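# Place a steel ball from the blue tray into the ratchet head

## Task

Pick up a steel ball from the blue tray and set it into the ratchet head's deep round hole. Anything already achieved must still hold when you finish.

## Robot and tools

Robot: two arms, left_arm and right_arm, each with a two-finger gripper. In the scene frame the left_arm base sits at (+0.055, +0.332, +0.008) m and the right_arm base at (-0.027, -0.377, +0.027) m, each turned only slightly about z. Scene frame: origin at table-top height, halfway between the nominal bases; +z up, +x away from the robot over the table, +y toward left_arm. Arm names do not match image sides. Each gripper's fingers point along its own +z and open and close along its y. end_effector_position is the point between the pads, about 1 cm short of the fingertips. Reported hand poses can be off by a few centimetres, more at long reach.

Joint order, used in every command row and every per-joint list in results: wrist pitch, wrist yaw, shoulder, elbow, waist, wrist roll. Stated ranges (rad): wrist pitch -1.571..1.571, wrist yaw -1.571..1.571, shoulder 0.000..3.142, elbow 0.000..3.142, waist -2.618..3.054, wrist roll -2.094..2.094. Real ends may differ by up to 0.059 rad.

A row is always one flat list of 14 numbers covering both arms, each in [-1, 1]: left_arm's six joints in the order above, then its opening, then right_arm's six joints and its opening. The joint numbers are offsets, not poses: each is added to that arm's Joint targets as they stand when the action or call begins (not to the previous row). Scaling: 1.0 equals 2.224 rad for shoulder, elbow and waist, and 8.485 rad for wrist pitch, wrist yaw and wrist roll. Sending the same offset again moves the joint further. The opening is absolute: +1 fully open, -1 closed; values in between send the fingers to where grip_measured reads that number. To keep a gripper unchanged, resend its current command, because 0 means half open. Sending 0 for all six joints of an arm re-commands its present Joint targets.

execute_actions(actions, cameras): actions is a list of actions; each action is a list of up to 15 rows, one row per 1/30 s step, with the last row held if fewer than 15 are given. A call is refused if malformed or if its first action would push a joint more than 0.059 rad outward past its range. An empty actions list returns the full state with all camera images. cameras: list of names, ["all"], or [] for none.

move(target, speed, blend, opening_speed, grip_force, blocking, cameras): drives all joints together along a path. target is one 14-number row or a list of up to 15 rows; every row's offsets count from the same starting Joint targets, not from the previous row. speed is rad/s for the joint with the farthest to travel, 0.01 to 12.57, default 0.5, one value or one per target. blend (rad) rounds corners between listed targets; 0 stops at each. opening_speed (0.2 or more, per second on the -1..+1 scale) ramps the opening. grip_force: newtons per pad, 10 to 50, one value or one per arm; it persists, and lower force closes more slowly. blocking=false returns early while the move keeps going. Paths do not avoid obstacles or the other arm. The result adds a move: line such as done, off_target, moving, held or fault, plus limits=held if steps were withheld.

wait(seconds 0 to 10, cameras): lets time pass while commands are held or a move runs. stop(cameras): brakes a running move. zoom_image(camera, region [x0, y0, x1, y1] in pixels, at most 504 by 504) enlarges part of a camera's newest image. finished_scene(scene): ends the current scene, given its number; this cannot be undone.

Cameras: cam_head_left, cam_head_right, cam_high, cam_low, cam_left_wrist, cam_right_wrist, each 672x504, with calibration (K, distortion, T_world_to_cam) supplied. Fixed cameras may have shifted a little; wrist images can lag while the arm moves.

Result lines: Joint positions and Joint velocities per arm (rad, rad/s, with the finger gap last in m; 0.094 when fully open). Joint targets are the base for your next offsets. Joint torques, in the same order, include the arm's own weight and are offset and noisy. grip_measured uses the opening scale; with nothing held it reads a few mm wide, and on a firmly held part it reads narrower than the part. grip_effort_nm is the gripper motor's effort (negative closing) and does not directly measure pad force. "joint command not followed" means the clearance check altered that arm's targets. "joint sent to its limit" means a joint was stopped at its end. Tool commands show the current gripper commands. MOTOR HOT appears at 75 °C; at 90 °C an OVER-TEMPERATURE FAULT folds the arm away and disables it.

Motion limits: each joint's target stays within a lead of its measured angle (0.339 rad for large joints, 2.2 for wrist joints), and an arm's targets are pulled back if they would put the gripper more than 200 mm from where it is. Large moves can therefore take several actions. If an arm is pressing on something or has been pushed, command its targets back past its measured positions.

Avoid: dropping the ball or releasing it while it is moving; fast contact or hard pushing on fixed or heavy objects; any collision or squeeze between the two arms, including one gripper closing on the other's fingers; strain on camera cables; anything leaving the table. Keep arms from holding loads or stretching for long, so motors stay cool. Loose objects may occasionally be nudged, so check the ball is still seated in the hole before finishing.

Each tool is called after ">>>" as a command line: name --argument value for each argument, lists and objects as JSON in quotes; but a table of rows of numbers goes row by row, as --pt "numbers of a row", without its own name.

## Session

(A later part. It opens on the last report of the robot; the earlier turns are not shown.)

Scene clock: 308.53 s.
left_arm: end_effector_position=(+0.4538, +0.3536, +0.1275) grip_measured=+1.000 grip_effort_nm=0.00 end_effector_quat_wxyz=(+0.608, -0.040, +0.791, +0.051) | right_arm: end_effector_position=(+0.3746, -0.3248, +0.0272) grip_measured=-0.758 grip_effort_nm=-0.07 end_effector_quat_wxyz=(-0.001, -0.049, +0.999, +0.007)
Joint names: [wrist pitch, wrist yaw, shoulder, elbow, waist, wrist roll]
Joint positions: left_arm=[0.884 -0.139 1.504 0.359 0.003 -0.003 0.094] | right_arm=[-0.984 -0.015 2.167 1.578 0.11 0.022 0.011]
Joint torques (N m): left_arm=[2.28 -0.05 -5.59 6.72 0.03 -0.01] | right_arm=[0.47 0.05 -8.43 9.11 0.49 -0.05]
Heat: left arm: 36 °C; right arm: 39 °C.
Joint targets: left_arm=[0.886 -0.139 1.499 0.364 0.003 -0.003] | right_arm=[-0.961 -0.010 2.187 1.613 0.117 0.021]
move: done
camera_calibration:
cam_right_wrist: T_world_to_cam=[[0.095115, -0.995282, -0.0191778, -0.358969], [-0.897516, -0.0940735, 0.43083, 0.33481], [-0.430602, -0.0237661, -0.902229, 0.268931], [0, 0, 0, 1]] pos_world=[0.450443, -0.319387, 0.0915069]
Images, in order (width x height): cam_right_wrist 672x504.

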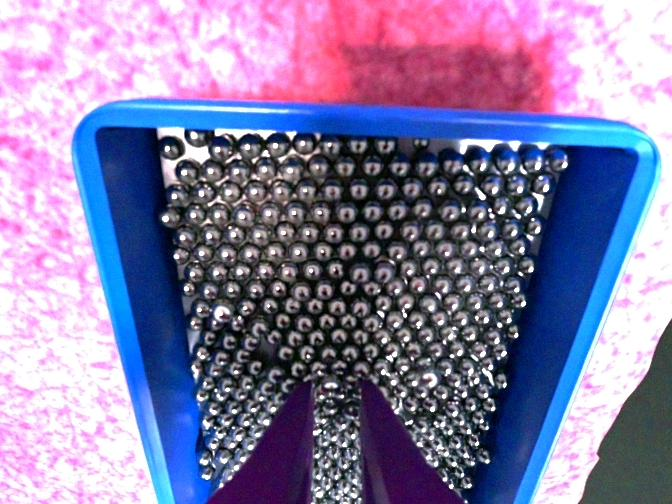

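>>> move --target '[0,0,0,0,0,0,1,0.0005,0,0.0027,-0.027,0,0,-0.76]' --speed 0.1 --cameras '["cam_right_wrist"]'

>>> zoom_image --camera "cam_right_wrist" --region '[260, 310, 420, 430]'

Scene clock: 318.57 s.
left_arm: end_effector_position=(+0.4538, +0.3536, +0.1275) grip_measured=+1.000 grip_effort_nm=0.00 end_effector_quat_wxyz=(+0.608, -0.040, +0.791, +0.051) | right_arm: end_effector_position=(+0.3746, -0.3248, +0.0269) grip_measured=-0.758 grip_effort_nm=-0.07 end_effector_quat_wxyz=(-0.002, -0.049, +0.999, +0.007)
Joint names: [wrist pitch, wrist yaw, shoulder, elbow, waist, wrist roll]
Joint positions: left_arm=[0.884 -0.139 1.504 0.359 0.003 -0.003 0.094] | right_arm=[-0.983 -0.015 2.168 1.578 0.11 0.022 0.011]
Joint torques (N m): left_arm=[2.28 -0.04 -5.59 6.72 0.02 -0.01] | right_arm=[0.5 0.07 -8.12 4.04 0.55 -0.04]
Heat: left arm: 36 °C; right arm: 38 °C.
Joint targets: left_arm=[0.886 -0.139 1.499 0.364 0.003 -0.003] | right_arm=[-0.957 -0.010 2.193 1.553 0.117 0.021]
move: done
camera_calibration:
cam_right_wrist: T_world_to_cam=[[0.0951071, -0.995281, -0.0192205, -0.358969], [-0.897323, -0.0940742, 0.431232, 0.33486], [-0.431005, -0.0237662, -0.902036, 0.268733], [0, 0, 0, 1]] pos_world=[0.450444, -0.319387, 0.0911055]
Images, in order (width x height): cam_right_wrist 672x504.

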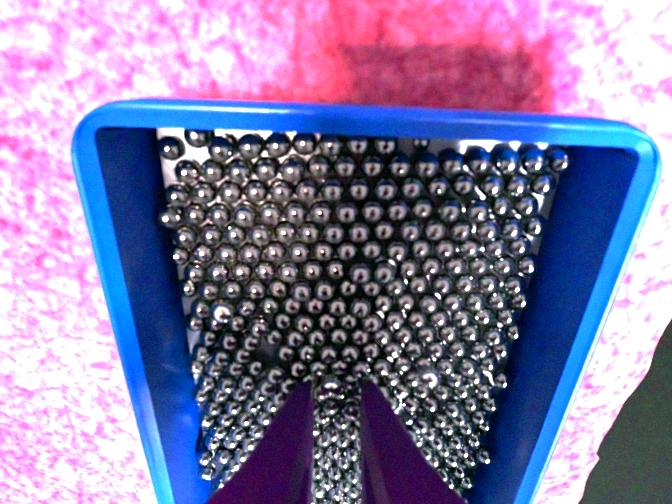

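Scaled by 3.150 from the camera's 672x504 image, which has a finer 960x720 frame.

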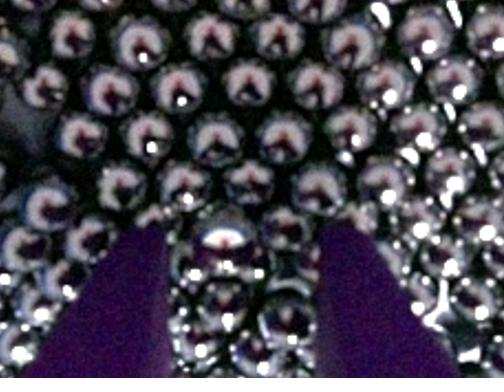

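>>> move --target '[0,0,0,0,0,0,1,0.0005,0,0.003,-0.009,0,0,-0.76]' --speed 0.1

Scene clock: 322.07 s.
left_arm: end_effector_position=(+0.4538, +0.3536, +0.1275) grip_measured=+1.000 grip_effort_nm=0.00 end_effector_quat_wxyz=(+0.608, -0.040, +0.791, +0.051) | right_arm: end_effector_position=(+0.3736, -0.3249, +0.0253) grip_measured=-0.758 grip_effort_nm=-0.08 end_effector_quat_wxyz=(-0.002, -0.049, +0.999, +0.007)
Joint names: [wrist pitch, wrist yaw, shoulder, elbow, waist, wrist roll]
Joint positions: left_arm=[0.884 -0.139 1.504 0.359 0.003 -0.003 0.094] | right_arm=[-0.978 -0.015 2.168 1.571 0.11 0.022 0.011]
Joint torques (N m): left_arm=[2.28 -0.05 -5.59 6.72 0.03 -0.01] | right_arm=[0.49 0.05 -7.61 2.93 0.54 -0.03]
Heat: left arm: 36 °C; right arm: 38 °C.
Joint targets: left_arm=[0.886 -0.139 1.499 0.364 0.003 -0.003] | right_arm=[-0.953 -0.010 2.200 1.533 0.117 0.021]
move: off_target (right_arm); right_arm: the elbow is farthest, 0.038 rad from its target

>>> move --target '[0,0,0,0,0,0,1,0,0,0,0,0,0,-0.97]' --opening_speed 0.2 --grip_force '[50,15]' --cameras '["cam_right_wrist"]'

>>> zoom_image --camera "cam_right_wrist" --region '[260, 310, 420, 430]'

Scene clock: 331.53 s.
left_arm: end_effector_position=(+0.4538, +0.3536, +0.1275) grip_measured=+1.000 grip_effort_nm=0.00 end_effector_quat_wxyz=(+0.608, -0.040, +0.791, +0.051) | right_arm: end_effector_position=(+0.3739, -0.3256, +0.0253) grip_measured=-0.968 grip_effort_nm=-0.11 end_effector_quat_wxyz=(-0.002, -0.049, +0.999, +0.005)
Joint names: [wrist pitch, wrist yaw, shoulder, elbow, waist, wrist roll]
Joint positions: left_arm=[0.884 -0.139 1.504 0.359 0.003 -0.003 0.094] | right_arm=[-0.977 -0.011 2.168 1.571 0.11 0.022 0.002]
Joint torques (N m): left_arm=[2.28 -0.05 -5.59 6.71 0.03 -0.02] | right_arm=[0.5 0.01 -7.61 2.93 0.53 -0.03]
Heat: left arm: 36 °C; right arm: 38 °C.
Joint targets: left_arm=[0.886 -0.139 1.499 0.364 0.003 -0.003] | right_arm=[-0.953 -0.010 2.200 1.533 0.117 0.021]
grip_force (N): 50, 15
move: off_target (right_arm); right_arm: the elbow is farthest, 0.038 rad from its target
camera_calibration:
cam_right_wrist: T_world_to_cam=[[0.095077, -0.995351, -0.0153767, -0.359779], [-0.897189, -0.0923723, 0.431878, 0.335301], [-0.431291, -0.0272659, -0.901801, 0.265966], [0, 0, 0, 1]] pos_world=[0.449744, -0.319882, 0.0895068]
Images, in order (width x height): cam_right_wrist 672x504.

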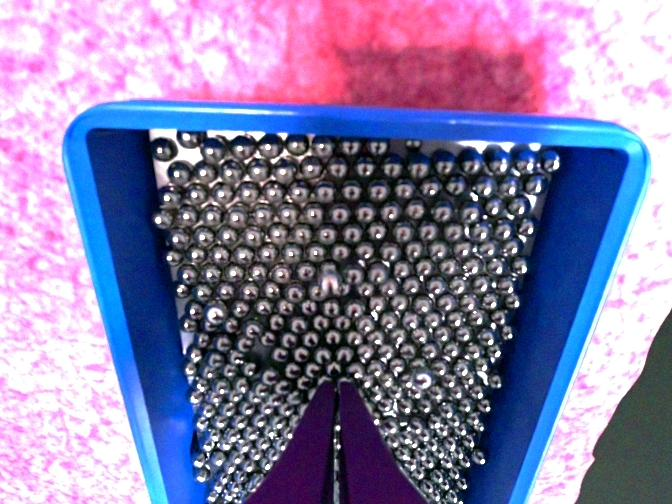

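Scaled by 3.150 from the camera's 672x504 image, which has a finer 960x720 frame.

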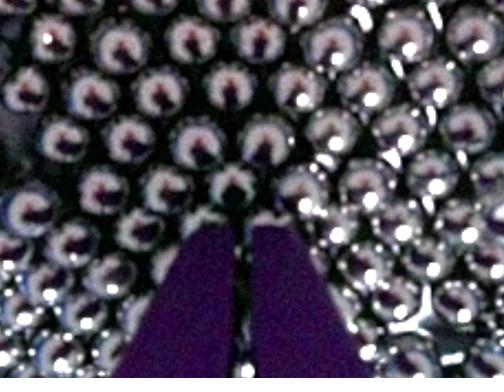

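>>> move --target '[0,0,0,0,0,0,1,-0.0036,0,0,0.0405,0,0,-0.6]' --speed 0.2 --cameras '["cam_right_wrist"]'

>>> zoom_image --camera "cam_right_wrist" --region '[180, 230, 480, 430]'

Scene clock: 339.20 s.
left_arm: end_effector_position=(+0.4538, +0.3536, +0.1275) grip_measured=+1.000 grip_effort_nm=0.00 end_effector_quat_wxyz=(+0.608, -0.040, +0.791, +0.051) | right_arm: end_effector_position=(+0.3763, -0.3237, +0.0270) grip_measured=-0.602 grip_effort_nm=0.12 end_effector_quat_wxyz=(-0.002, -0.051, +0.999, +0.006)
Joint names: [wrist pitch, wrist yaw, shoulder, elbow, waist, wrist roll]
Joint positions: left_arm=[0.884 -0.139 1.504 0.359 0.003 -0.003 0.094] | right_arm=[-0.989 -0.012 2.175 1.59 0.114 0.022 0.019]
Joint torques (N m): left_arm=[2.28 -0.05 -5.59 6.72 0.03 -0.01] | right_arm=[0.28 0.03 -8.21 8.91 0.24 -0.04]
Heat: left arm: 36 °C; right arm: 38 °C.
Joint targets: left_arm=[0.886 -0.139 1.499 0.364 0.003 -0.003] | right_arm=[-0.983 -0.010 2.200 1.623 0.117 0.021]
grip_force (N): 50, 15
move: done
camera_calibration:
cam_right_wrist: T_world_to_cam=[[0.0985379, -0.994997, -0.0164917, -0.359232], [-0.896821, -0.0959731, 0.431858, 0.335608], [-0.431281, -0.0277643, -0.901791, 0.268428], [0, 0, 0, 1]] pos_world=[0.452146, -0.317773, 0.0912059]
Images, in order (width x height): cam_right_wrist 672x504.

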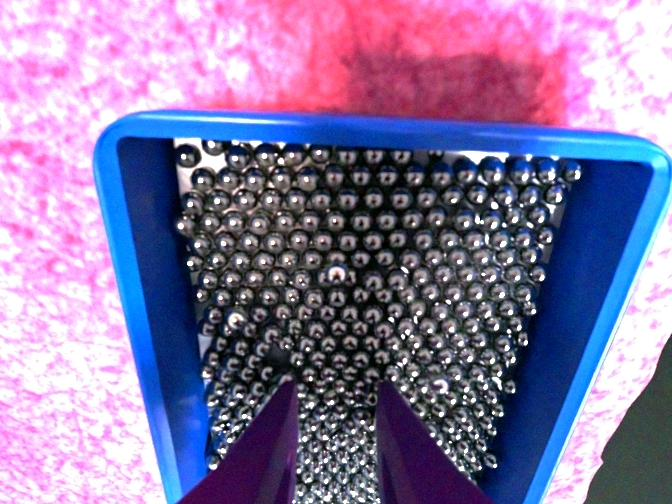

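Scaled by 1.680 from the camera's 672x504 image, which has a finer 960x720 frame.

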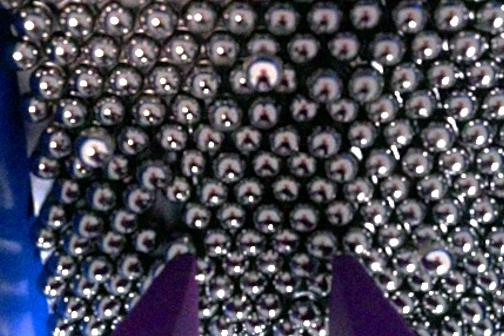

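>>> move --pt "0 0 0 0 0 0 1 -0.009 0 0 0.035 0 0 -0.76" --pt "0 0 0 0 0 0 1 -0.0146 0 0.0490 0.107 -0.0054 0 -0.76" --speed 0.3 --blend '[0.05,0]' --cameras '["cam_right_wrist"]'

>>> zoom_image --camera "cam_right_wrist" --region '[260, 310, 420, 430]'

Scene clock: 358.63 s.
left_arm: end_effector_position=(+0.4538, +0.3536, +0.1275) grip_measured=+1.000 grip_effort_nm=0.00 end_effector_quat_wxyz=(+0.608, -0.040, +0.791, +0.051) | right_arm: end_effector_position=(+0.4103, -0.3210, +0.0355) grip_measured=-0.758 grip_effort_nm=-0.08 end_effector_quat_wxyz=(+0.001, -0.049, +0.999, +0.006)
Joint names: [wrist pitch, wrist yaw, shoulder, elbow, waist, wrist roll]
Joint positions: left_arm=[0.884 -0.139 1.504 0.359 0.003 -0.003 0.094] | right_arm=[-1.098 -0.012 2.293 1.823 0.11 0.022 0.011]
Joint torques (N m): left_arm=[2.29 -0.05 -5.59 6.72 0.03 -0.01] | right_arm=[0.13 -0.01 -9.89 9.63 -0.51 -0.05]
Heat: left arm: 36 °C; right arm: 41 °C.
Joint targets: left_arm=[0.886 -0.139 1.499 0.364 0.003 -0.003] | right_arm=[-1.107 -0.010 2.309 1.861 0.105 0.021]
grip_force (N): 50, 15
move: off_target (right_arm); blend cut to 0.0389 rad at target 1; right_arm: the elbow is farthest, 0.038 rad from its target
camera_calibration:
cam_right_wrist: T_world_to_cam=[[0.0951082, -0.995328, -0.0166202, -0.358456], [-0.899434, -0.0930757, 0.42703, 0.364913], [-0.426582, -0.0256653, -0.904085, 0.289584], [0, 0, 0, 1]] pos_world=[0.485838, -0.315384, 0.100022]
Images, in order (width x height): cam_right_wrist 672x504.

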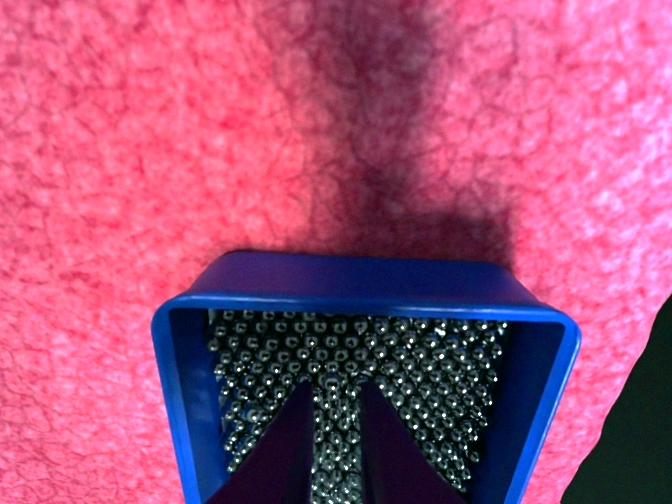

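Scaled by 3.150 from the camera's 672x504 image, which has a finer 960x720 frame.

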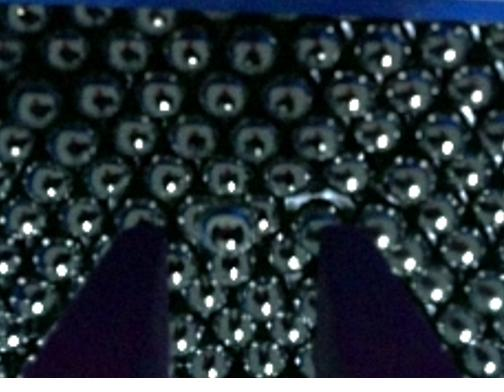

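>>> move --target '[0,0,0,0,0,0,1,0.0071,0,0,-0.0436,0.0058,0,-0.76]' --speed 0.15 --cameras '["cam_right_wrist"]'

>>> zoom_image --camera "cam_right_wrist" --region '[280, 350, 400, 430]'

Scene clock: 378.60 s.
left_arm: end_effector_position=(+0.4538, +0.3536, +0.1275) grip_measured=+1.000 grip_effort_nm=0.00 end_effector_quat_wxyz=(+0.608, -0.040, +0.791, +0.051) | right_arm: end_effector_position=(+0.4062, -0.3205, +0.0271) grip_measured=-0.758 grip_effort_nm=-0.07 end_effector_quat_wxyz=(-0.003, -0.050, +0.999, +0.006)
Joint names: [wrist pitch, wrist yaw, shoulder, elbow, waist, wrist roll]
Joint positions: left_arm=[0.884 -0.139 1.504 0.359 0.003 -0.003 0.094] | right_arm=[-1.072 -0.012 2.293 1.789 0.112 0.022 0.011]
Joint torques (N m): left_arm=[2.28 -0.05 -5.59 6.71 0.02 -0.01] | right_arm=[0.5 0.03 -9.87 4.18 0.38 -0.03]
Heat: left arm: 37 °C; right arm: 44 °C.
Joint targets: left_arm=[0.886 -0.139 1.499 0.364 0.003 -0.003] | right_arm=[-1.047 -0.010 2.309 1.764 0.118 0.021]
grip_force (N): 50, 15
move: done
camera_calibration:
cam_right_wrist: T_world_to_cam=[[0.0972923, -0.99512, -0.0164678, -0.35855], [-0.895943, -0.0947769, 0.43394, 0.362622], [-0.433382, -0.0274648, -0.900791, 0.282373], [0, 0, 0, 1]] pos_world=[0.482148, -0.314676, 0.091099]
Images, in order (width x height): cam_right_wrist 672x504.

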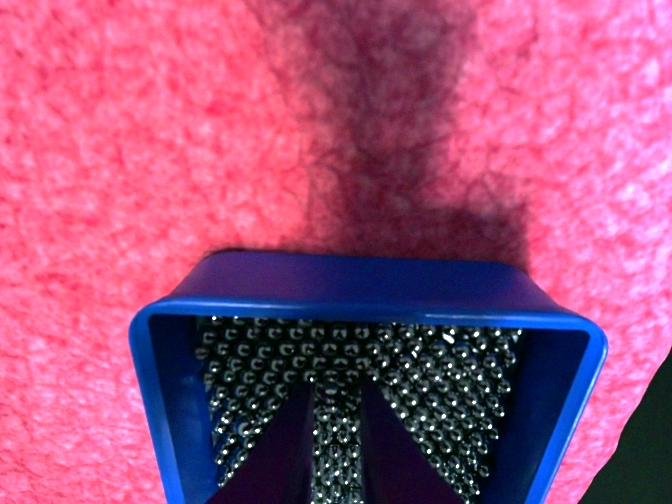

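Scaled by 4.200 from the camera's 672x504 image, which has a finer 960x720 frame.

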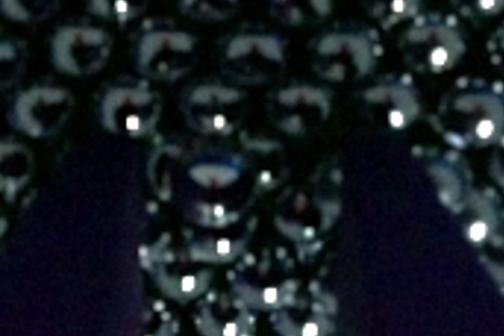

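>>> move --target '[0,0,0,0,0,0,1,0.0008,0,0,-0.0045,0.0025,0,-0.76]' --speed 0.1 --cameras '["cam_right_wrist"]'

>>> zoom_image --camera "cam_right_wrist" --region '[280, 350, 400, 430]'

Scene clock: 385.67 s.
left_arm: end_effector_position=(+0.4538, +0.3536, +0.1275) grip_measured=+1.000 grip_effort_nm=0.00 end_effector_quat_wxyz=(+0.608, -0.040, +0.791, +0.051) | right_arm: end_effector_position=(+0.4058, -0.3200, +0.0263) grip_measured=-0.758 grip_effort_nm=-0.07 end_effector_quat_wxyz=(-0.003, -0.051, +0.999, +0.005)
Joint names: [wrist pitch, wrist yaw, shoulder, elbow, waist, wrist roll]
Joint positions: left_arm=[0.884 -0.139 1.504 0.359 0.003 -0.003 0.094] | right_arm=[-1.069 -0.011 2.293 1.786 0.114 0.022 0.011]
Joint torques (N m): left_arm=[2.29 -0.05 -5.59 6.72 0.03 -0.01] | right_arm=[0.53 0.02 -9.8 3.63 0.66 -0.03]
Motor temperatures (°C): left_arm=[37 26 27 29 24 24 26] | right_arm=[26 26 45 36 26 23 25]
Heat: left arm: 37 °C; right arm: 45 °C.
Joint targets: left_arm=[0.886 -0.139 1.499 0.364 0.003 -0.003] | right_arm=[-1.040 -0.010 2.309 1.754 0.123 0.021]
grip_force (N): 50, 15
move: done
camera_calibration:
cam_right_wrist: T_world_to_cam=[[0.0988867, -0.994982, -0.0152638, -0.358764], [-0.895721, -0.0956827, 0.434198, 0.362344], [-0.43348, -0.0292643, -0.900688, 0.281012], [0, 0, 0, 1]] pos_world=[0.481849, -0.31407, 0.0902993]
Images, in order (width x height): cam_right_wrist 672x504.

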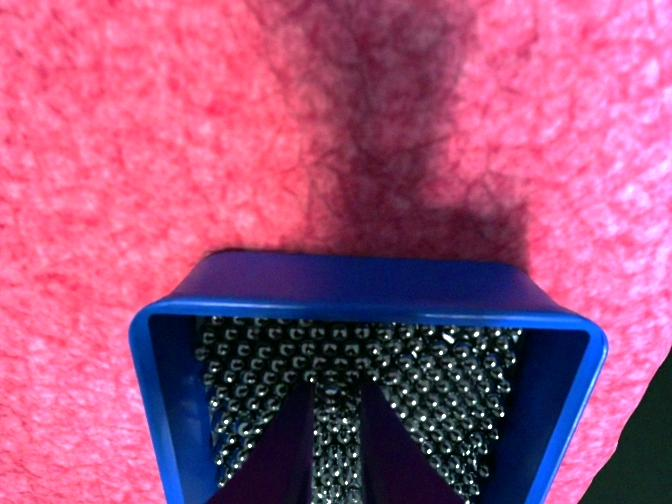

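Scaled by 4.200 from the camera's 672x504 image, which has a finer 960x720 frame.

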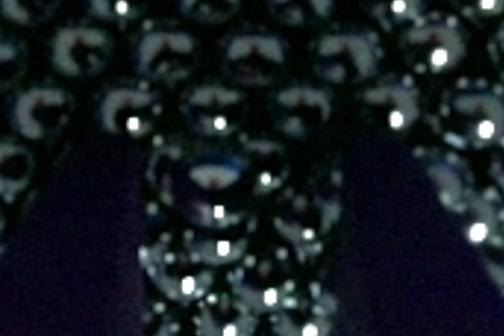

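>>> move --target '[0,0,0,0,0,0,1,0,0,0,0,0,0,-0.93]' --opening_speed 0.2 --grip_force '[50,15]' --cameras '["cam_right_wrist"]'

>>> zoom_image --camera "cam_right_wrist" --region '[260, 330, 420, 430]'

Scene clock: 391.43 s.
left_arm: end_effector_position=(+0.4538, +0.3536, +0.1275) grip_measured=+1.000 grip_effort_nm=0.00 end_effector_quat_wxyz=(+0.608, -0.040, +0.791, +0.051) | right_arm: end_effector_position=(+0.4062, -0.3190, +0.0263) grip_measured=-0.924 grip_effort_nm=-0.31 end_effector_quat_wxyz=(-0.002, -0.052, +0.999, +0.005)
Joint names: [wrist pitch, wrist yaw, shoulder, elbow, waist, wrist roll]
Joint positions: left_arm=[0.884 -0.139 1.504 0.359 0.003 -0.003 0.094] | right_arm=[-1.067 -0.011 2.293 1.786 0.116 0.022 0.004]
Joint torques (N m): left_arm=[2.29 -0.05 -5.59 6.71 0.03 -0.02] | right_arm=[0.52 0.02 -9.78 3.6 0.57 -0.03]
Heat: left arm: 37 °C; right arm: 45 °C.
Joint targets: left_arm=[0.886 -0.139 1.499 0.364 0.003 -0.003] | right_arm=[-1.040 -0.010 2.309 1.754 0.123 0.021]
grip_force (N): 50, 15
move: done
camera_calibration:
cam_right_wrist: T_world_to_cam=[[0.10111, -0.994757, -0.0153641, -0.358573], [-0.896297, -0.097783, 0.43254, 0.362319], [-0.431775, -0.0299634, -0.901484, 0.28035], [0, 0, 0, 1]] pos_world=[0.482048, -0.312864, 0.0905047]
Images, in order (width x height): cam_right_wrist 672x504.

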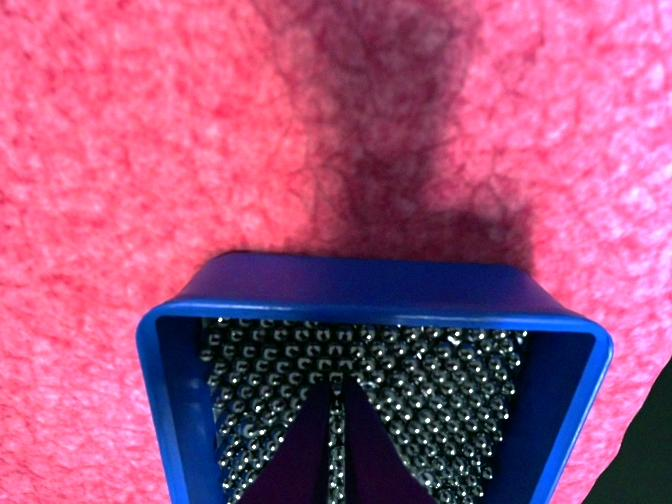

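Scaled by 3.150 from the camera's 672x504 image, which has a finer 960x720 frame.

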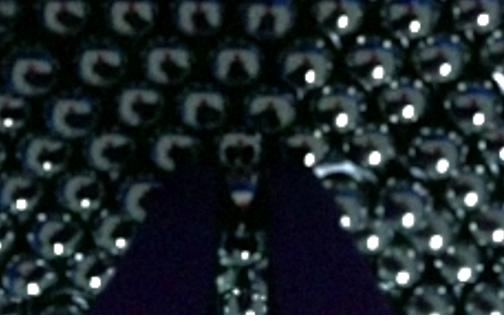

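>>> move --target '[0,0,0,0,0,0,1,-0.0268,0,-0.0513,0.089,0,0,-0.945]' --speed 0.3 --grip_force '[50,20]' --cameras '["cam_right_wrist"]'

>>> zoom_image --camera "cam_right_wrist" --region '[260, 330, 420, 430]'

Scene clock: 403.80 s.
left_arm: end_effector_position=(+0.4538, +0.3536, +0.1275) grip_measured=+1.000 grip_effort_nm=0.00 end_effector_quat_wxyz=(+0.608, -0.040, +0.791, +0.051) | right_arm: end_effector_position=(+0.4039, -0.3193, +0.0875) grip_measured=-0.936 grip_effort_nm=-0.44 end_effector_quat_wxyz=(+0.003, -0.052, +0.999, +0.006)
Joint names: [wrist pitch, wrist yaw, shoulder, elbow, waist, wrist roll]
Joint positions: left_arm=[0.884 -0.139 1.504 0.359 0.003 -0.003 0.094] | right_arm=[-1.258 -0.011 2.228 1.922 0.116 0.022 0.003]
Joint torques (N m): left_arm=[2.28 -0.05 -5.59 6.71 0.03 -0.01] | right_arm=[0.13 0.01 -12.97 9.03 0.55 -0.05]
Heat: left arm: 37 °C; right arm: 45 °C.
Joint targets: left_arm=[0.886 -0.139 1.499 0.364 0.003 -0.003] | right_arm=[-1.268 -0.010 2.195 1.952 0.123 0.021]
grip_force (N): 50, 20
move: done
camera_calibration:
cam_right_wrist: T_world_to_cam=[[0.101296, -0.994734, -0.0156216, -0.357769], [-0.900824, -0.0983744, 0.422893, 0.336336], [-0.422203, -0.0287652, -0.906045, 0.331396], [0, 0, 0, 1]] pos_world=[0.479137, -0.313265, 0.152436]
Images, in order (width x height): cam_right_wrist 672x504.

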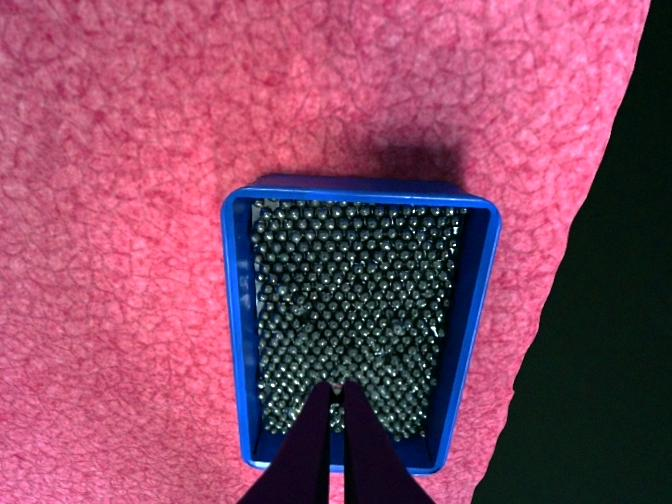

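Scaled by 3.150 from the camera's 672x504 image, which has a finer 960x720 frame.

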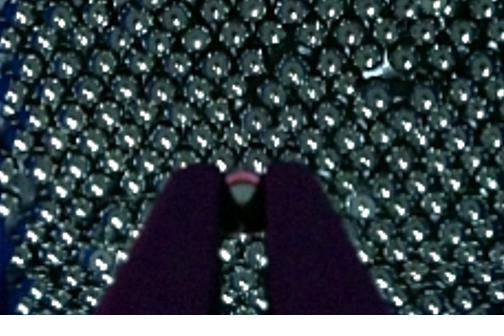

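>>> move --target '[0,0,0,0,0,0,1,-0.0238,0,0.1102,0.1812,0.2774,0,-0.945]' --speed 0.5 --cameras '["cam_right_wrist","cam_head_right"]'

>>> zoom_image --camera "cam_right_wrist" --region '[240, 210, 440, 430]'

Scene clock: 425.63 s.
left_arm: end_effector_position=(+0.4538, +0.3536, +0.1275) grip_measured=+1.000 grip_effort_nm=0.00 end_effector_quat_wxyz=(+0.608, -0.040, +0.791, +0.051) | right_arm: end_effector_position=(+0.3142, -0.0544, +0.1020) grip_measured=-0.936 grip_effort_nm=-0.44 end_effector_quat_wxyz=(-0.001, -0.357, +0.934, +0.006)
Joint names: [wrist pitch, wrist yaw, shoulder, elbow, waist, wrist roll]
Joint positions: left_arm=[0.884 -0.139 1.504 0.359 0.003 -0.003 0.094] | right_arm=[-1.46 -0.011 2.422 2.314 0.741 0.022 0.003]
Joint torques (N m): left_arm=[2.29 -0.04 -5.59 6.71 0.03 -0.02] | right_arm=[0.18 0.01 -10.56 9.85 -0.14 -0.04]
Heat: left arm: 37 °C; right arm: 46 °C.
Joint targets: left_arm=[0.886 -0.139 1.499 0.364 0.003 -0.003] | right_arm=[-1.469 -0.010 2.440 2.355 0.740 0.021]
grip_force (N): 50, 20
move: off_target (right_arm); right_arm: the elbow is farthest, 0.041 rad from its target
camera_calibration:
cam_right_wrist: T_world_to_cam=[[0.664321, -0.747287, -0.0154743, -0.248424], [-0.671538, -0.605816, 0.426642, 0.175457], [-0.328198, -0.273035, -0.904288, 0.271291], [0, 0, 0, 1]] pos_world=[0.371896, -0.00527764, 0.166624]
Images, in order (width x height): cam_head_right 672x504, cam_right_wrist 672x504.

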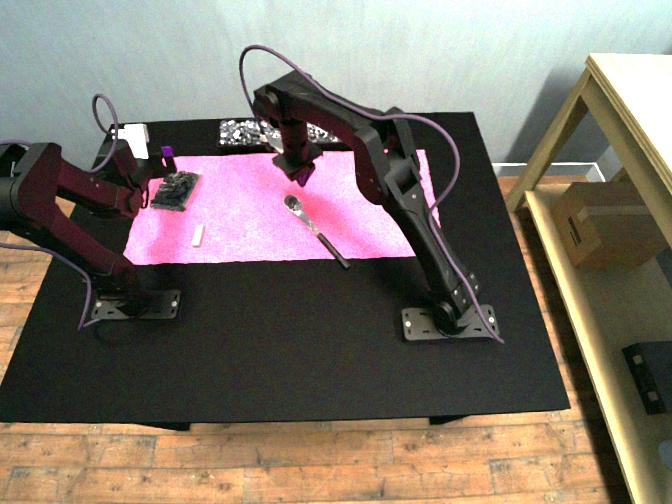

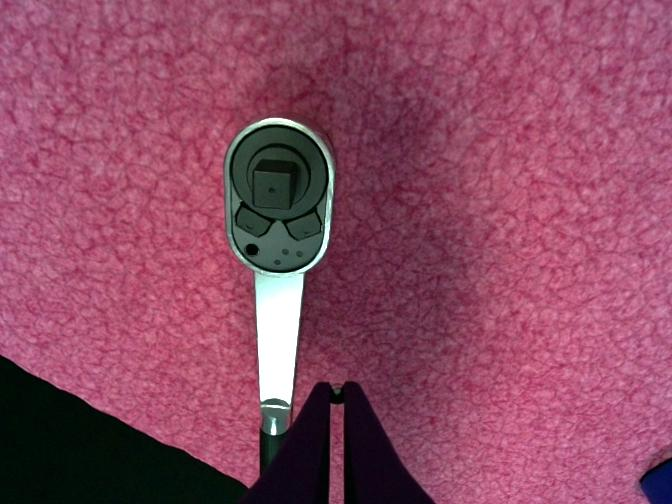

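Scaled by 2.291 from the camera's 672x504 image, which has a finer 960x720 frame.

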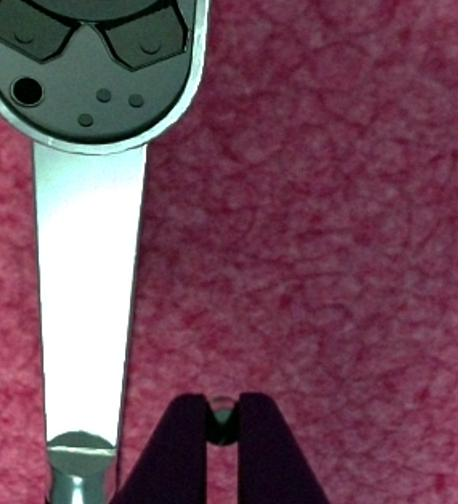

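>>> move --target '[0,0,0,0,0,0,1,0.0187,0,0.0261,-0.0585,0.0324,0,-0.945]' --speed 0.3 --cameras '["cam_right_wrist","cam_low"]'

>>> zoom_image --camera "cam_right_wrist" --region '[260, 260, 420, 420]'

>>> zoom_image --camera "cam_low" --region '[240, 220, 360, 310]'

Scene clock: 450.03 s.
left_arm: end_effector_position=(+0.4538, +0.3536, +0.1275) grip_measured=+1.000 grip_effort_nm=0.00 end_effector_quat_wxyz=(+0.608, -0.040, +0.791, +0.051) | right_arm: end_effector_position=(+0.2966, -0.0225, +0.0519) grip_measured=-0.936 grip_effort_nm=-0.44 end_effector_quat_wxyz=(-0.007, -0.391, +0.920, +0.003)
Joint names: [wrist pitch, wrist yaw, shoulder, elbow, waist, wrist roll]
Joint positions: left_arm=[0.884 -0.139 1.504 0.359 0.003 -0.003 0.094] | right_arm=[-1.328 -0.012 2.49 2.237 0.815 0.022 0.003]
Joint torques (N m): left_arm=[2.29 -0.05 -5.59 6.71 0.03 -0.01] | right_arm=[0.41 0.03 -11.54 5.33 -0.35 -0.04]
Heat: left arm: 37 °C; right arm: 48 °C.
Joint targets: left_arm=[0.886 -0.139 1.499 0.364 0.003 -0.003] | right_arm=[-1.310 -0.010 2.498 2.225 0.812 0.021]
grip_force (N): 50, 20
move: done
camera_calibration:
cam_right_wrist: T_world_to_cam=[[0.71732, -0.696571, -0.0155443, -0.228226], [-0.621498, -0.649777, 0.437642, 0.187856], [-0.314949, -0.304268, -0.899015, 0.223966], [0, 0, 0, 1]] pos_world=[0.351001, 0.0312339, 0.115588]
Images, in order (width x height): cam_low 672x504, cam_right_wrist 672x504.

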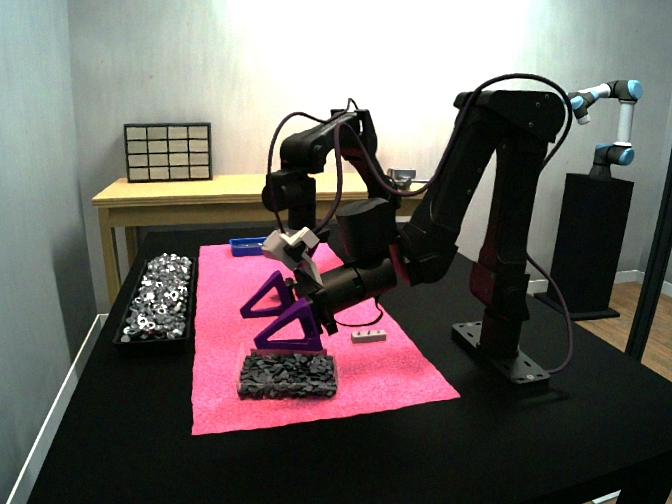

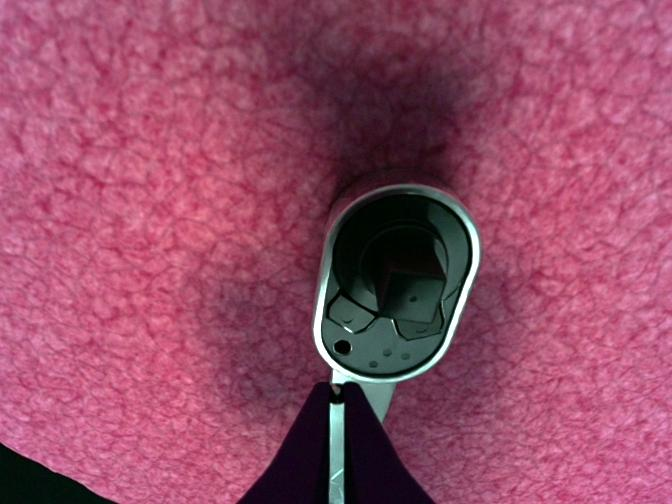

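Scaled by 3.150 from the camera's 672x504 image, which has a finer 960x720 frame.

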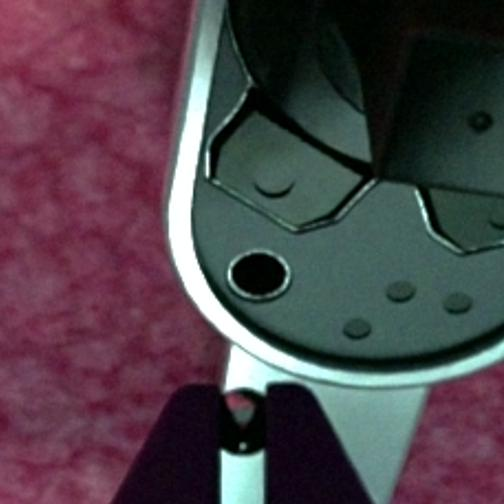

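Scaled by 4.200 from the camera's 672x504 image, which has a finer 960x720 frame.

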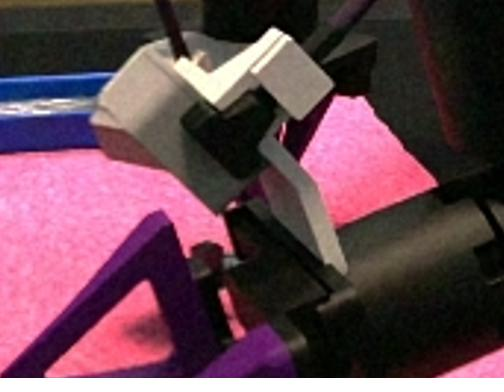

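>>> move --target '[0,0,0,0,0,0,1,0.0101,0,-0.0337,-0.0576,-0.0013,0,-0.945]' --speed 0.2 --cameras '["cam_right_wrist"]'

>>> zoom_image --camera "cam_right_wrist" --region '[270, 300, 420, 420]'

Scene clock: 504.40 s.
left_arm: end_effector_position=(+0.4538, +0.3536, +0.1275) grip_measured=+1.000 grip_effort_nm=0.00 end_effector_quat_wxyz=(+0.608, -0.040, +0.791, +0.051) | right_arm: end_effector_position=(+0.2892, -0.0306, +0.0304) grip_measured=-0.937 grip_effort_nm=-0.44 end_effector_quat_wxyz=(-0.018, -0.391, +0.920, -0.002)
Joint names: [wrist pitch, wrist yaw, shoulder, elbow, waist, wrist roll]
Joint positions: left_arm=[0.884 -0.139 1.504 0.359 0.003 -0.003 0.094] | right_arm=[-1.25 -0.012 2.47 2.115 0.815 0.022 0.003]
Joint torques (N m): left_arm=[2.28 -0.05 -5.59 6.71 0.03 -0.02] | right_arm=[0.41 0.02 -15.46 4.82 -0.54 -0.03]
Motor temperatures (°C): left_arm=[38 26 28 29 24 24 26] | right_arm=[26 26 52 35 26 23 25]
Heat: left arm: 38 °C; right arm: 52 °C.
Joint targets: left_arm=[0.886 -0.139 1.499 0.364 0.003 -0.003] | right_arm=[-1.225 -0.010 2.423 2.097 0.809 0.021]
grip_force (N): 50, 20
move: off_target (right_arm); right_arm: the shoulder is farthest, 0.047 rad from its target
camera_calibration:
cam_right_wrist: T_world_to_cam=[[0.717088, -0.69682, -0.015046, -0.228765], [-0.613985, -0.641766, 0.45952, 0.184845], [-0.329859, -0.320278, -0.88804, 0.203365], [0, 0, 0, 1]] pos_world=[0.344618, 0.0243529, 0.0922147]
Images, in order (width x height): cam_right_wrist 672x504.

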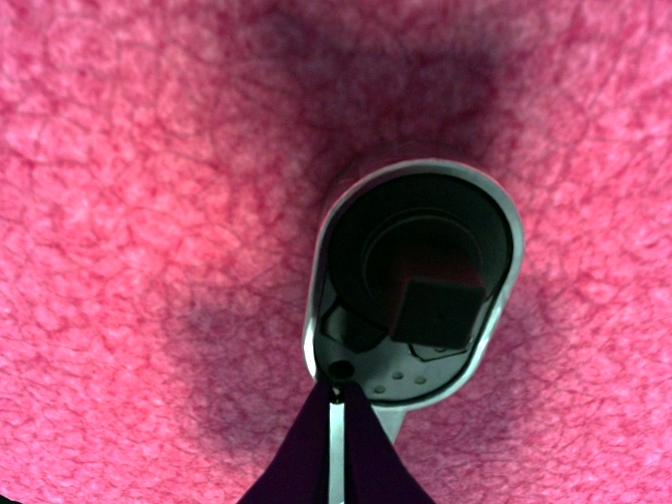

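Scaled by 3.360 from the camera's 672x504 image, which has a finer 960x720 frame.

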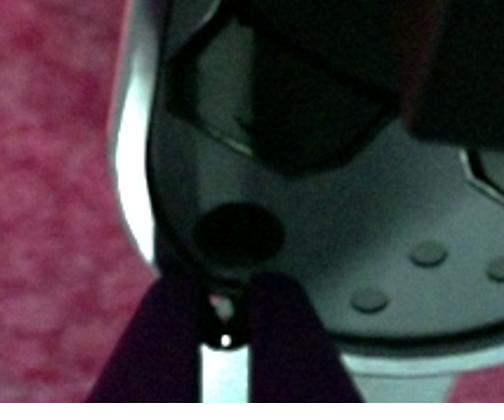

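>>> move --pt "0 0 0 0 0 0 1 0 0 0 0.0275 0 0 -0.945" --pt "0 0 0 0 0 0 1 0.0017 0 0 0.0275 0 0 -0.945" --speed 0.1 --cameras '["cam_right_wrist"]'

>>> zoom_image --camera "cam_right_wrist" --region '[270, 300, 420, 420]'

Scene clock: 533.77 s.
left_arm: end_effector_position=(+0.4538, +0.3536, +0.1275) grip_measured=+1.000 grip_effort_nm=0.00 end_effector_quat_wxyz=(+0.608, -0.040, +0.791, +0.051) | right_arm: end_effector_position=(+0.2938, -0.0255, +0.0314) grip_measured=-0.937 grip_effort_nm=-0.44 end_effector_quat_wxyz=(-0.006, -0.391, +0.920, +0.004)
Joint names: [wrist pitch, wrist yaw, shoulder, elbow, waist, wrist roll]
Joint positions: left_arm=[0.884 -0.139 1.504 0.359 0.003 -0.003 0.094] | right_arm=[-1.228 -0.012 2.47 2.12 0.815 0.022 0.003]
Joint torques (N m): left_arm=[2.29 -0.04 -5.59 6.71 0.03 -0.01] | right_arm=[0.39 -0.01 -15.54 9.65 -0.57 -0.05]
Heat: left arm: 38 °C; right arm: 48 °C.
Joint targets: left_arm=[0.886 -0.139 1.499 0.364 0.003 -0.003] | right_arm=[-1.210 -0.010 2.423 2.158 0.809 0.021]
grip_force (N): 50, 20
move: off_target (right_arm); right_arm: the shoulder is farthest, 0.047 rad from its target
camera_calibration:
cam_right_wrist: T_world_to_cam=[[0.717366, -0.696521, -0.0156051, -0.228633], [-0.622152, -0.650531, 0.435587, 0.193363], [-0.313548, -0.302767, -0.900011, 0.203429], [0, 0, 0, 1]] pos_world=[0.348099, 0.0281322, 0.0952944]
Images, in order (width x height): cam_right_wrist 672x504.

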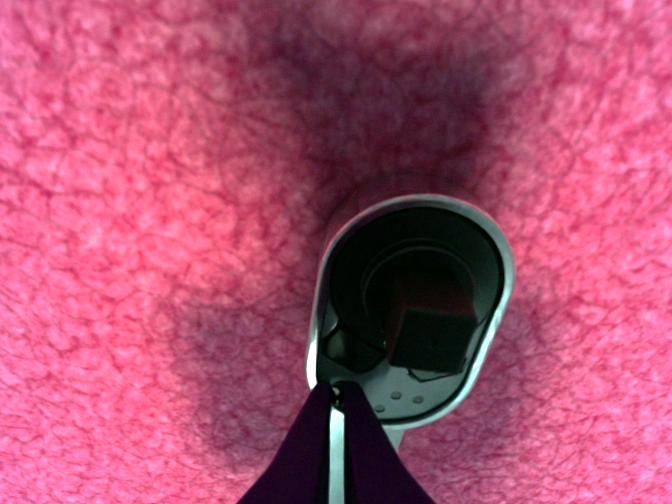

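Scaled by 3.360 from the camera's 672x504 image, which has a finer 960x720 frame.

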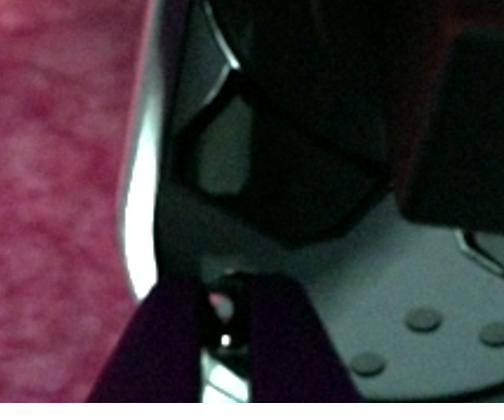

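>>> move --target '[0,0,0,0,0,0,1,0,0,0,-0.0286,-0.0027,0,-0.945]' --speed 0.1 --cameras '["cam_right_wrist"]'

>>> zoom_image --camera "cam_right_wrist" --region '[300, 340, 400, 420]'

Scene clock: 544.13 s.
left_arm: end_effector_position=(+0.4538, +0.3536, +0.1275) grip_measured=+1.000 grip_effort_nm=0.00 end_effector_quat_wxyz=(+0.608, -0.040, +0.791, +0.051) | right_arm: end_effector_position=(+0.2950, -0.0277, +0.0303) grip_measured=-0.937 grip_effort_nm=-0.44 end_effector_quat_wxyz=(-0.007, -0.388, +0.921, +0.003)
Joint names: [wrist pitch, wrist yaw, shoulder, elbow, waist, wrist roll]
Joint positions: left_arm=[0.884 -0.139 1.504 0.359 0.003 -0.003 0.094] | right_arm=[-1.225 -0.012 2.469 2.114 0.81 0.022 0.003]
Joint torques (N m): left_arm=[2.29 -0.05 -5.59 6.72 0.03 -0.01] | right_arm=[0.33 0.02 -15.5 4.63 -0.64 -0.03]
Heat: left arm: 38 °C; right arm: 49 °C.
Joint targets: left_arm=[0.886 -0.139 1.499 0.364 0.003 -0.003] | right_arm=[-1.211 -0.010 2.423 2.094 0.803 0.021]
grip_force (N): 50, 20
move: off_target (right_arm); right_arm: the shoulder is farthest, 0.046 rad from its target
camera_calibration:
cam_right_wrist: T_world_to_cam=[[0.713918, -0.700057, -0.0155308, -0.230126], [-0.624647, -0.646724, 0.437681, 0.193879], [-0.316446, -0.302767, -0.898996, 0.202914], [0, 0, 0, 1]] pos_world=[0.349608, 0.0257208, 0.0939875]
Images, in order (width x height): cam_right_wrist 672x504.

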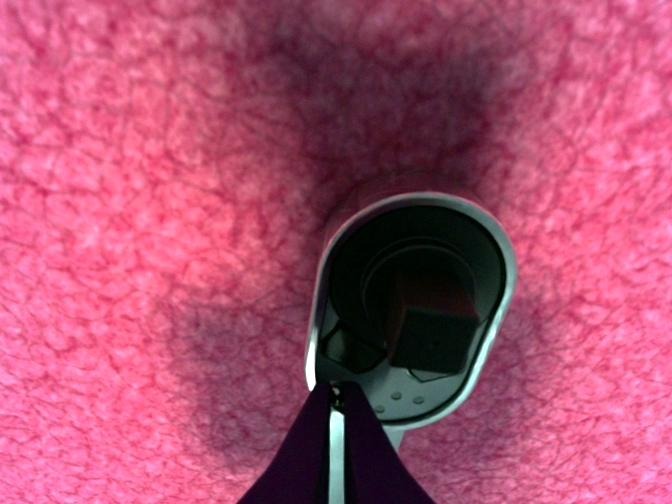

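Scaled by 5.040 from the camera's 672x504 image, which has a finer 960x720 frame.

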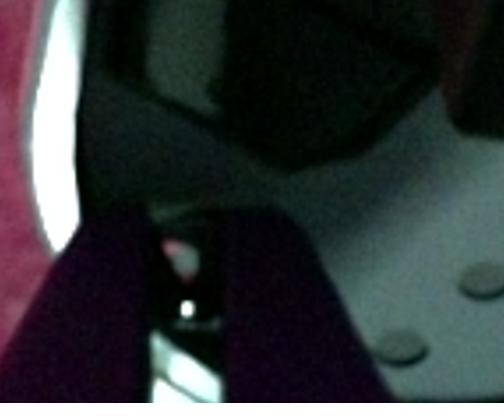

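>>> move --target '[0,0,0,0,0,0,1,0,0,0,0,0,0,-0.87]' --opening_speed 0.2 --cameras '["cam_right_wrist"]'

>>> zoom_image --camera "cam_right_wrist" --region '[300, 340, 400, 420]'

Scene clock: 564.63 s.
left_arm: end_effector_position=(+0.4538, +0.3536, +0.1275) grip_measured=+1.000 grip_effort_nm=0.00 end_effector_quat_wxyz=(+0.608, -0.040, +0.791, +0.051) | right_arm: end_effector_position=(+0.2950, -0.0277, +0.0303) grip_measured=-0.872 grip_effort_nm=0.12 end_effector_quat_wxyz=(-0.007, -0.388, +0.921, +0.003)
Joint names: [wrist pitch, wrist yaw, shoulder, elbow, waist, wrist roll]
Joint positions: left_arm=[0.884 -0.139 1.504 0.359 0.003 -0.003 0.094] | right_arm=[-1.225 -0.012 2.469 2.114 0.81 0.022 0.006]
Joint torques (N m): left_arm=[2.28 -0.05 -5.59 6.72 0.03 -0.01] | right_arm=[0.36 0.02 -15.45 4.71 -0.5 -0.03]
Heat: left arm: 38 °C; right arm: 51 °C.
Joint targets: left_arm=[0.886 -0.139 1.499 0.364 0.003 -0.003] | right_arm=[-1.211 -0.010 2.423 2.094 0.803 0.021]
grip_force (N): 50, 20
move: off_target (right_arm); right_arm: the shoulder is farthest, 0.046 rad from its target
camera_calibration:
cam_right_wrist: T_world_to_cam=[[0.713918, -0.700057, -0.0155308, -0.230126], [-0.624647, -0.646724, 0.437681, 0.193879], [-0.316446, -0.302767, -0.898996, 0.202914], [0, 0, 0, 1]] pos_world=[0.349608, 0.0257208, 0.0939875]
Images, in order (width x height): cam_right_wrist 672x504.

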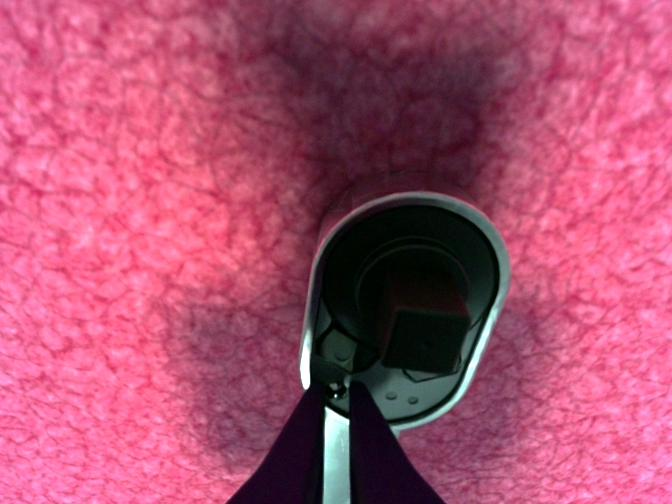

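Scaled by 5.040 from the camera's 672x504 image, which has a finer 960x720 frame.

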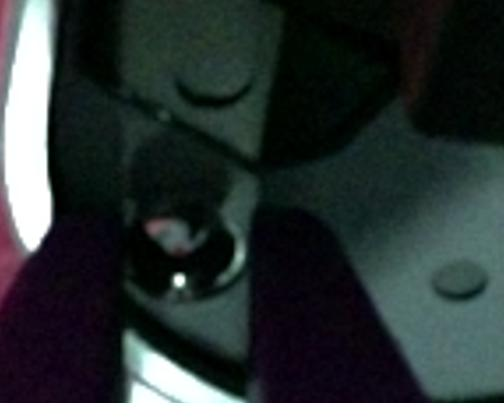

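>>> move --target '[0,0,0,0,0,0,1,0,0,0,0,0,0,-0.82]' --opening_speed 0.2 --cameras '["cam_right_wrist"]'

>>> zoom_image --camera "cam_right_wrist" --region '[300, 340, 400, 420]'

Scene clock: 571.90 s.
left_arm: end_effector_position=(+0.4538, +0.3536, +0.1275) grip_measured=+1.000 grip_effort_nm=0.00 end_effector_quat_wxyz=(+0.608, -0.040, +0.791, +0.051) | right_arm: end_effector_position=(+0.2955, -0.0282, +0.0303) grip_measured=-0.822 grip_effort_nm=0.12 end_effector_quat_wxyz=(-0.007, -0.388, +0.922, +0.003)
Joint names: [wrist pitch, wrist yaw, shoulder, elbow, waist, wrist roll]
Joint positions: left_arm=[0.884 -0.139 1.504 0.359 0.003 -0.003 0.094] | right_arm=[-1.225 -0.012 2.469 2.114 0.809 0.022 0.008]
Joint torques (N m): left_arm=[2.29 -0.04 -5.59 6.72 0.03 -0.01] | right_arm=[0.34 0.03 -15.53 4.71 -0.42 -0.05]
Heat: left arm: 38 °C; right arm: 51 °C.
Joint targets: left_arm=[0.886 -0.139 1.499 0.364 0.003 -0.003] | right_arm=[-1.211 -0.010 2.423 2.094 0.803 0.021]
grip_force (N): 50, 20
move: off_target (right_arm); right_arm: the shoulder is farthest, 0.046 rad from its target
camera_calibration:
cam_right_wrist: T_world_to_cam=[[0.71281, -0.701185, -0.0155472, -0.230561], [-0.625658, -0.645736, 0.437695, 0.194193], [-0.316945, -0.302266, -0.898989, 0.203083], [0, 0, 0, 1]] pos_world=[0.350211, 0.0251165, 0.0939874]
Images, in order (width x height): cam_right_wrist 672x504.

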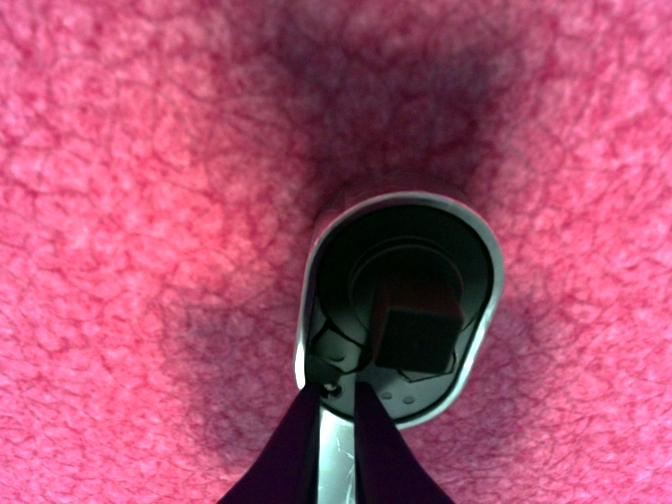

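Scaled by 5.040 from the camera's 672x504 image, which has a finer 960x720 frame.

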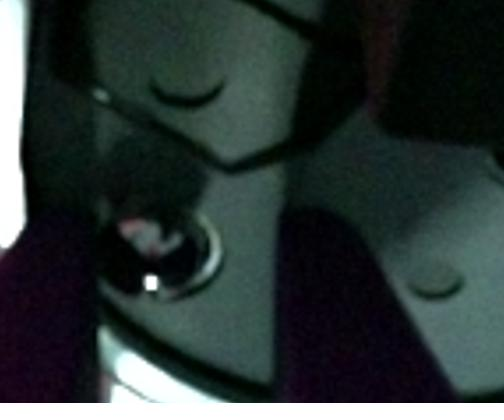

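>>> move --target '[0,0,0,0,0,0,1,0,0,-0.014,0,0,0,-0.82]' --speed 0.06 --cameras '["cam_right_wrist"]'

>>> zoom_image --camera "cam_right_wrist" --region '[280, 320, 400, 420]'

Scene clock: 591.33 s.
left_arm: end_effector_position=(+0.4538, +0.3536, +0.1275) grip_measured=+1.000 grip_effort_nm=0.00 end_effector_quat_wxyz=(+0.608, -0.040, +0.791, +0.051) | right_arm: end_effector_position=(+0.2976, -0.0260, +0.0434) grip_measured=-0.822 grip_effort_nm=0.11 end_effector_quat_wxyz=(+0.006, -0.388, +0.922, +0.009)
Joint names: [wrist pitch, wrist yaw, shoulder, elbow, waist, wrist roll]
Joint positions: left_arm=[0.884 -0.139 1.504 0.359 0.003 -0.003 0.094] | right_arm=[-1.225 -0.012 2.441 2.114 0.809 0.022 0.008]
Joint torques (N m): left_arm=[2.28 -0.05 -5.59 6.72 0.03 -0.01] | right_arm=[0.41 0.01 -15.45 4.68 -0.43 -0.04]
Heat: left arm: 38 °C; right arm: 53 °C.
Joint targets: left_arm=[0.886 -0.139 1.499 0.364 0.003 -0.003] | right_arm=[-1.211 -0.010 2.392 2.094 0.803 0.021]
grip_force (N): 50, 20
move: off_target (right_arm); right_arm: the shoulder is farthest, 0.049 rad from its target
camera_calibration:
cam_right_wrist: T_world_to_cam=[[0.713137, -0.700836, -0.0162545, -0.230311], [-0.633941, -0.654619, 0.411815, 0.194651], [-0.299256, -0.283376, -0.911122, 0.212019], [0, 0, 0, 1]] pos_world=[0.351089, 0.026093, 0.109272]
Images, in order (width x height): cam_right_wrist 672x504.

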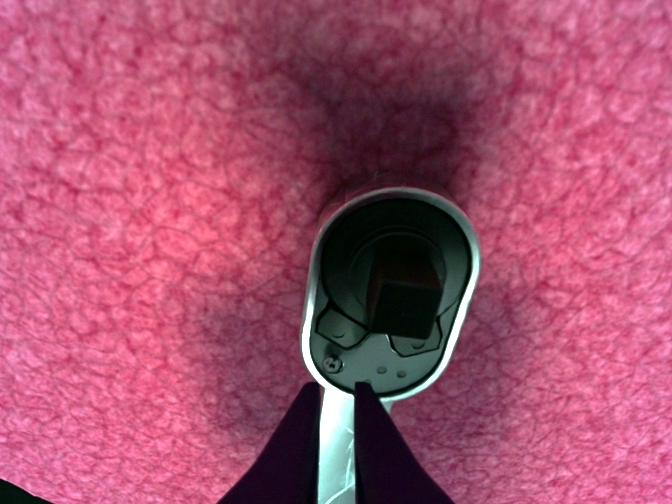

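Scaled by 4.200 from the camera's 672x504 image, which has a finer 960x720 frame.

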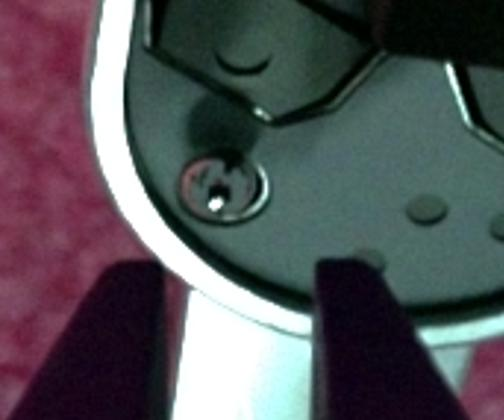

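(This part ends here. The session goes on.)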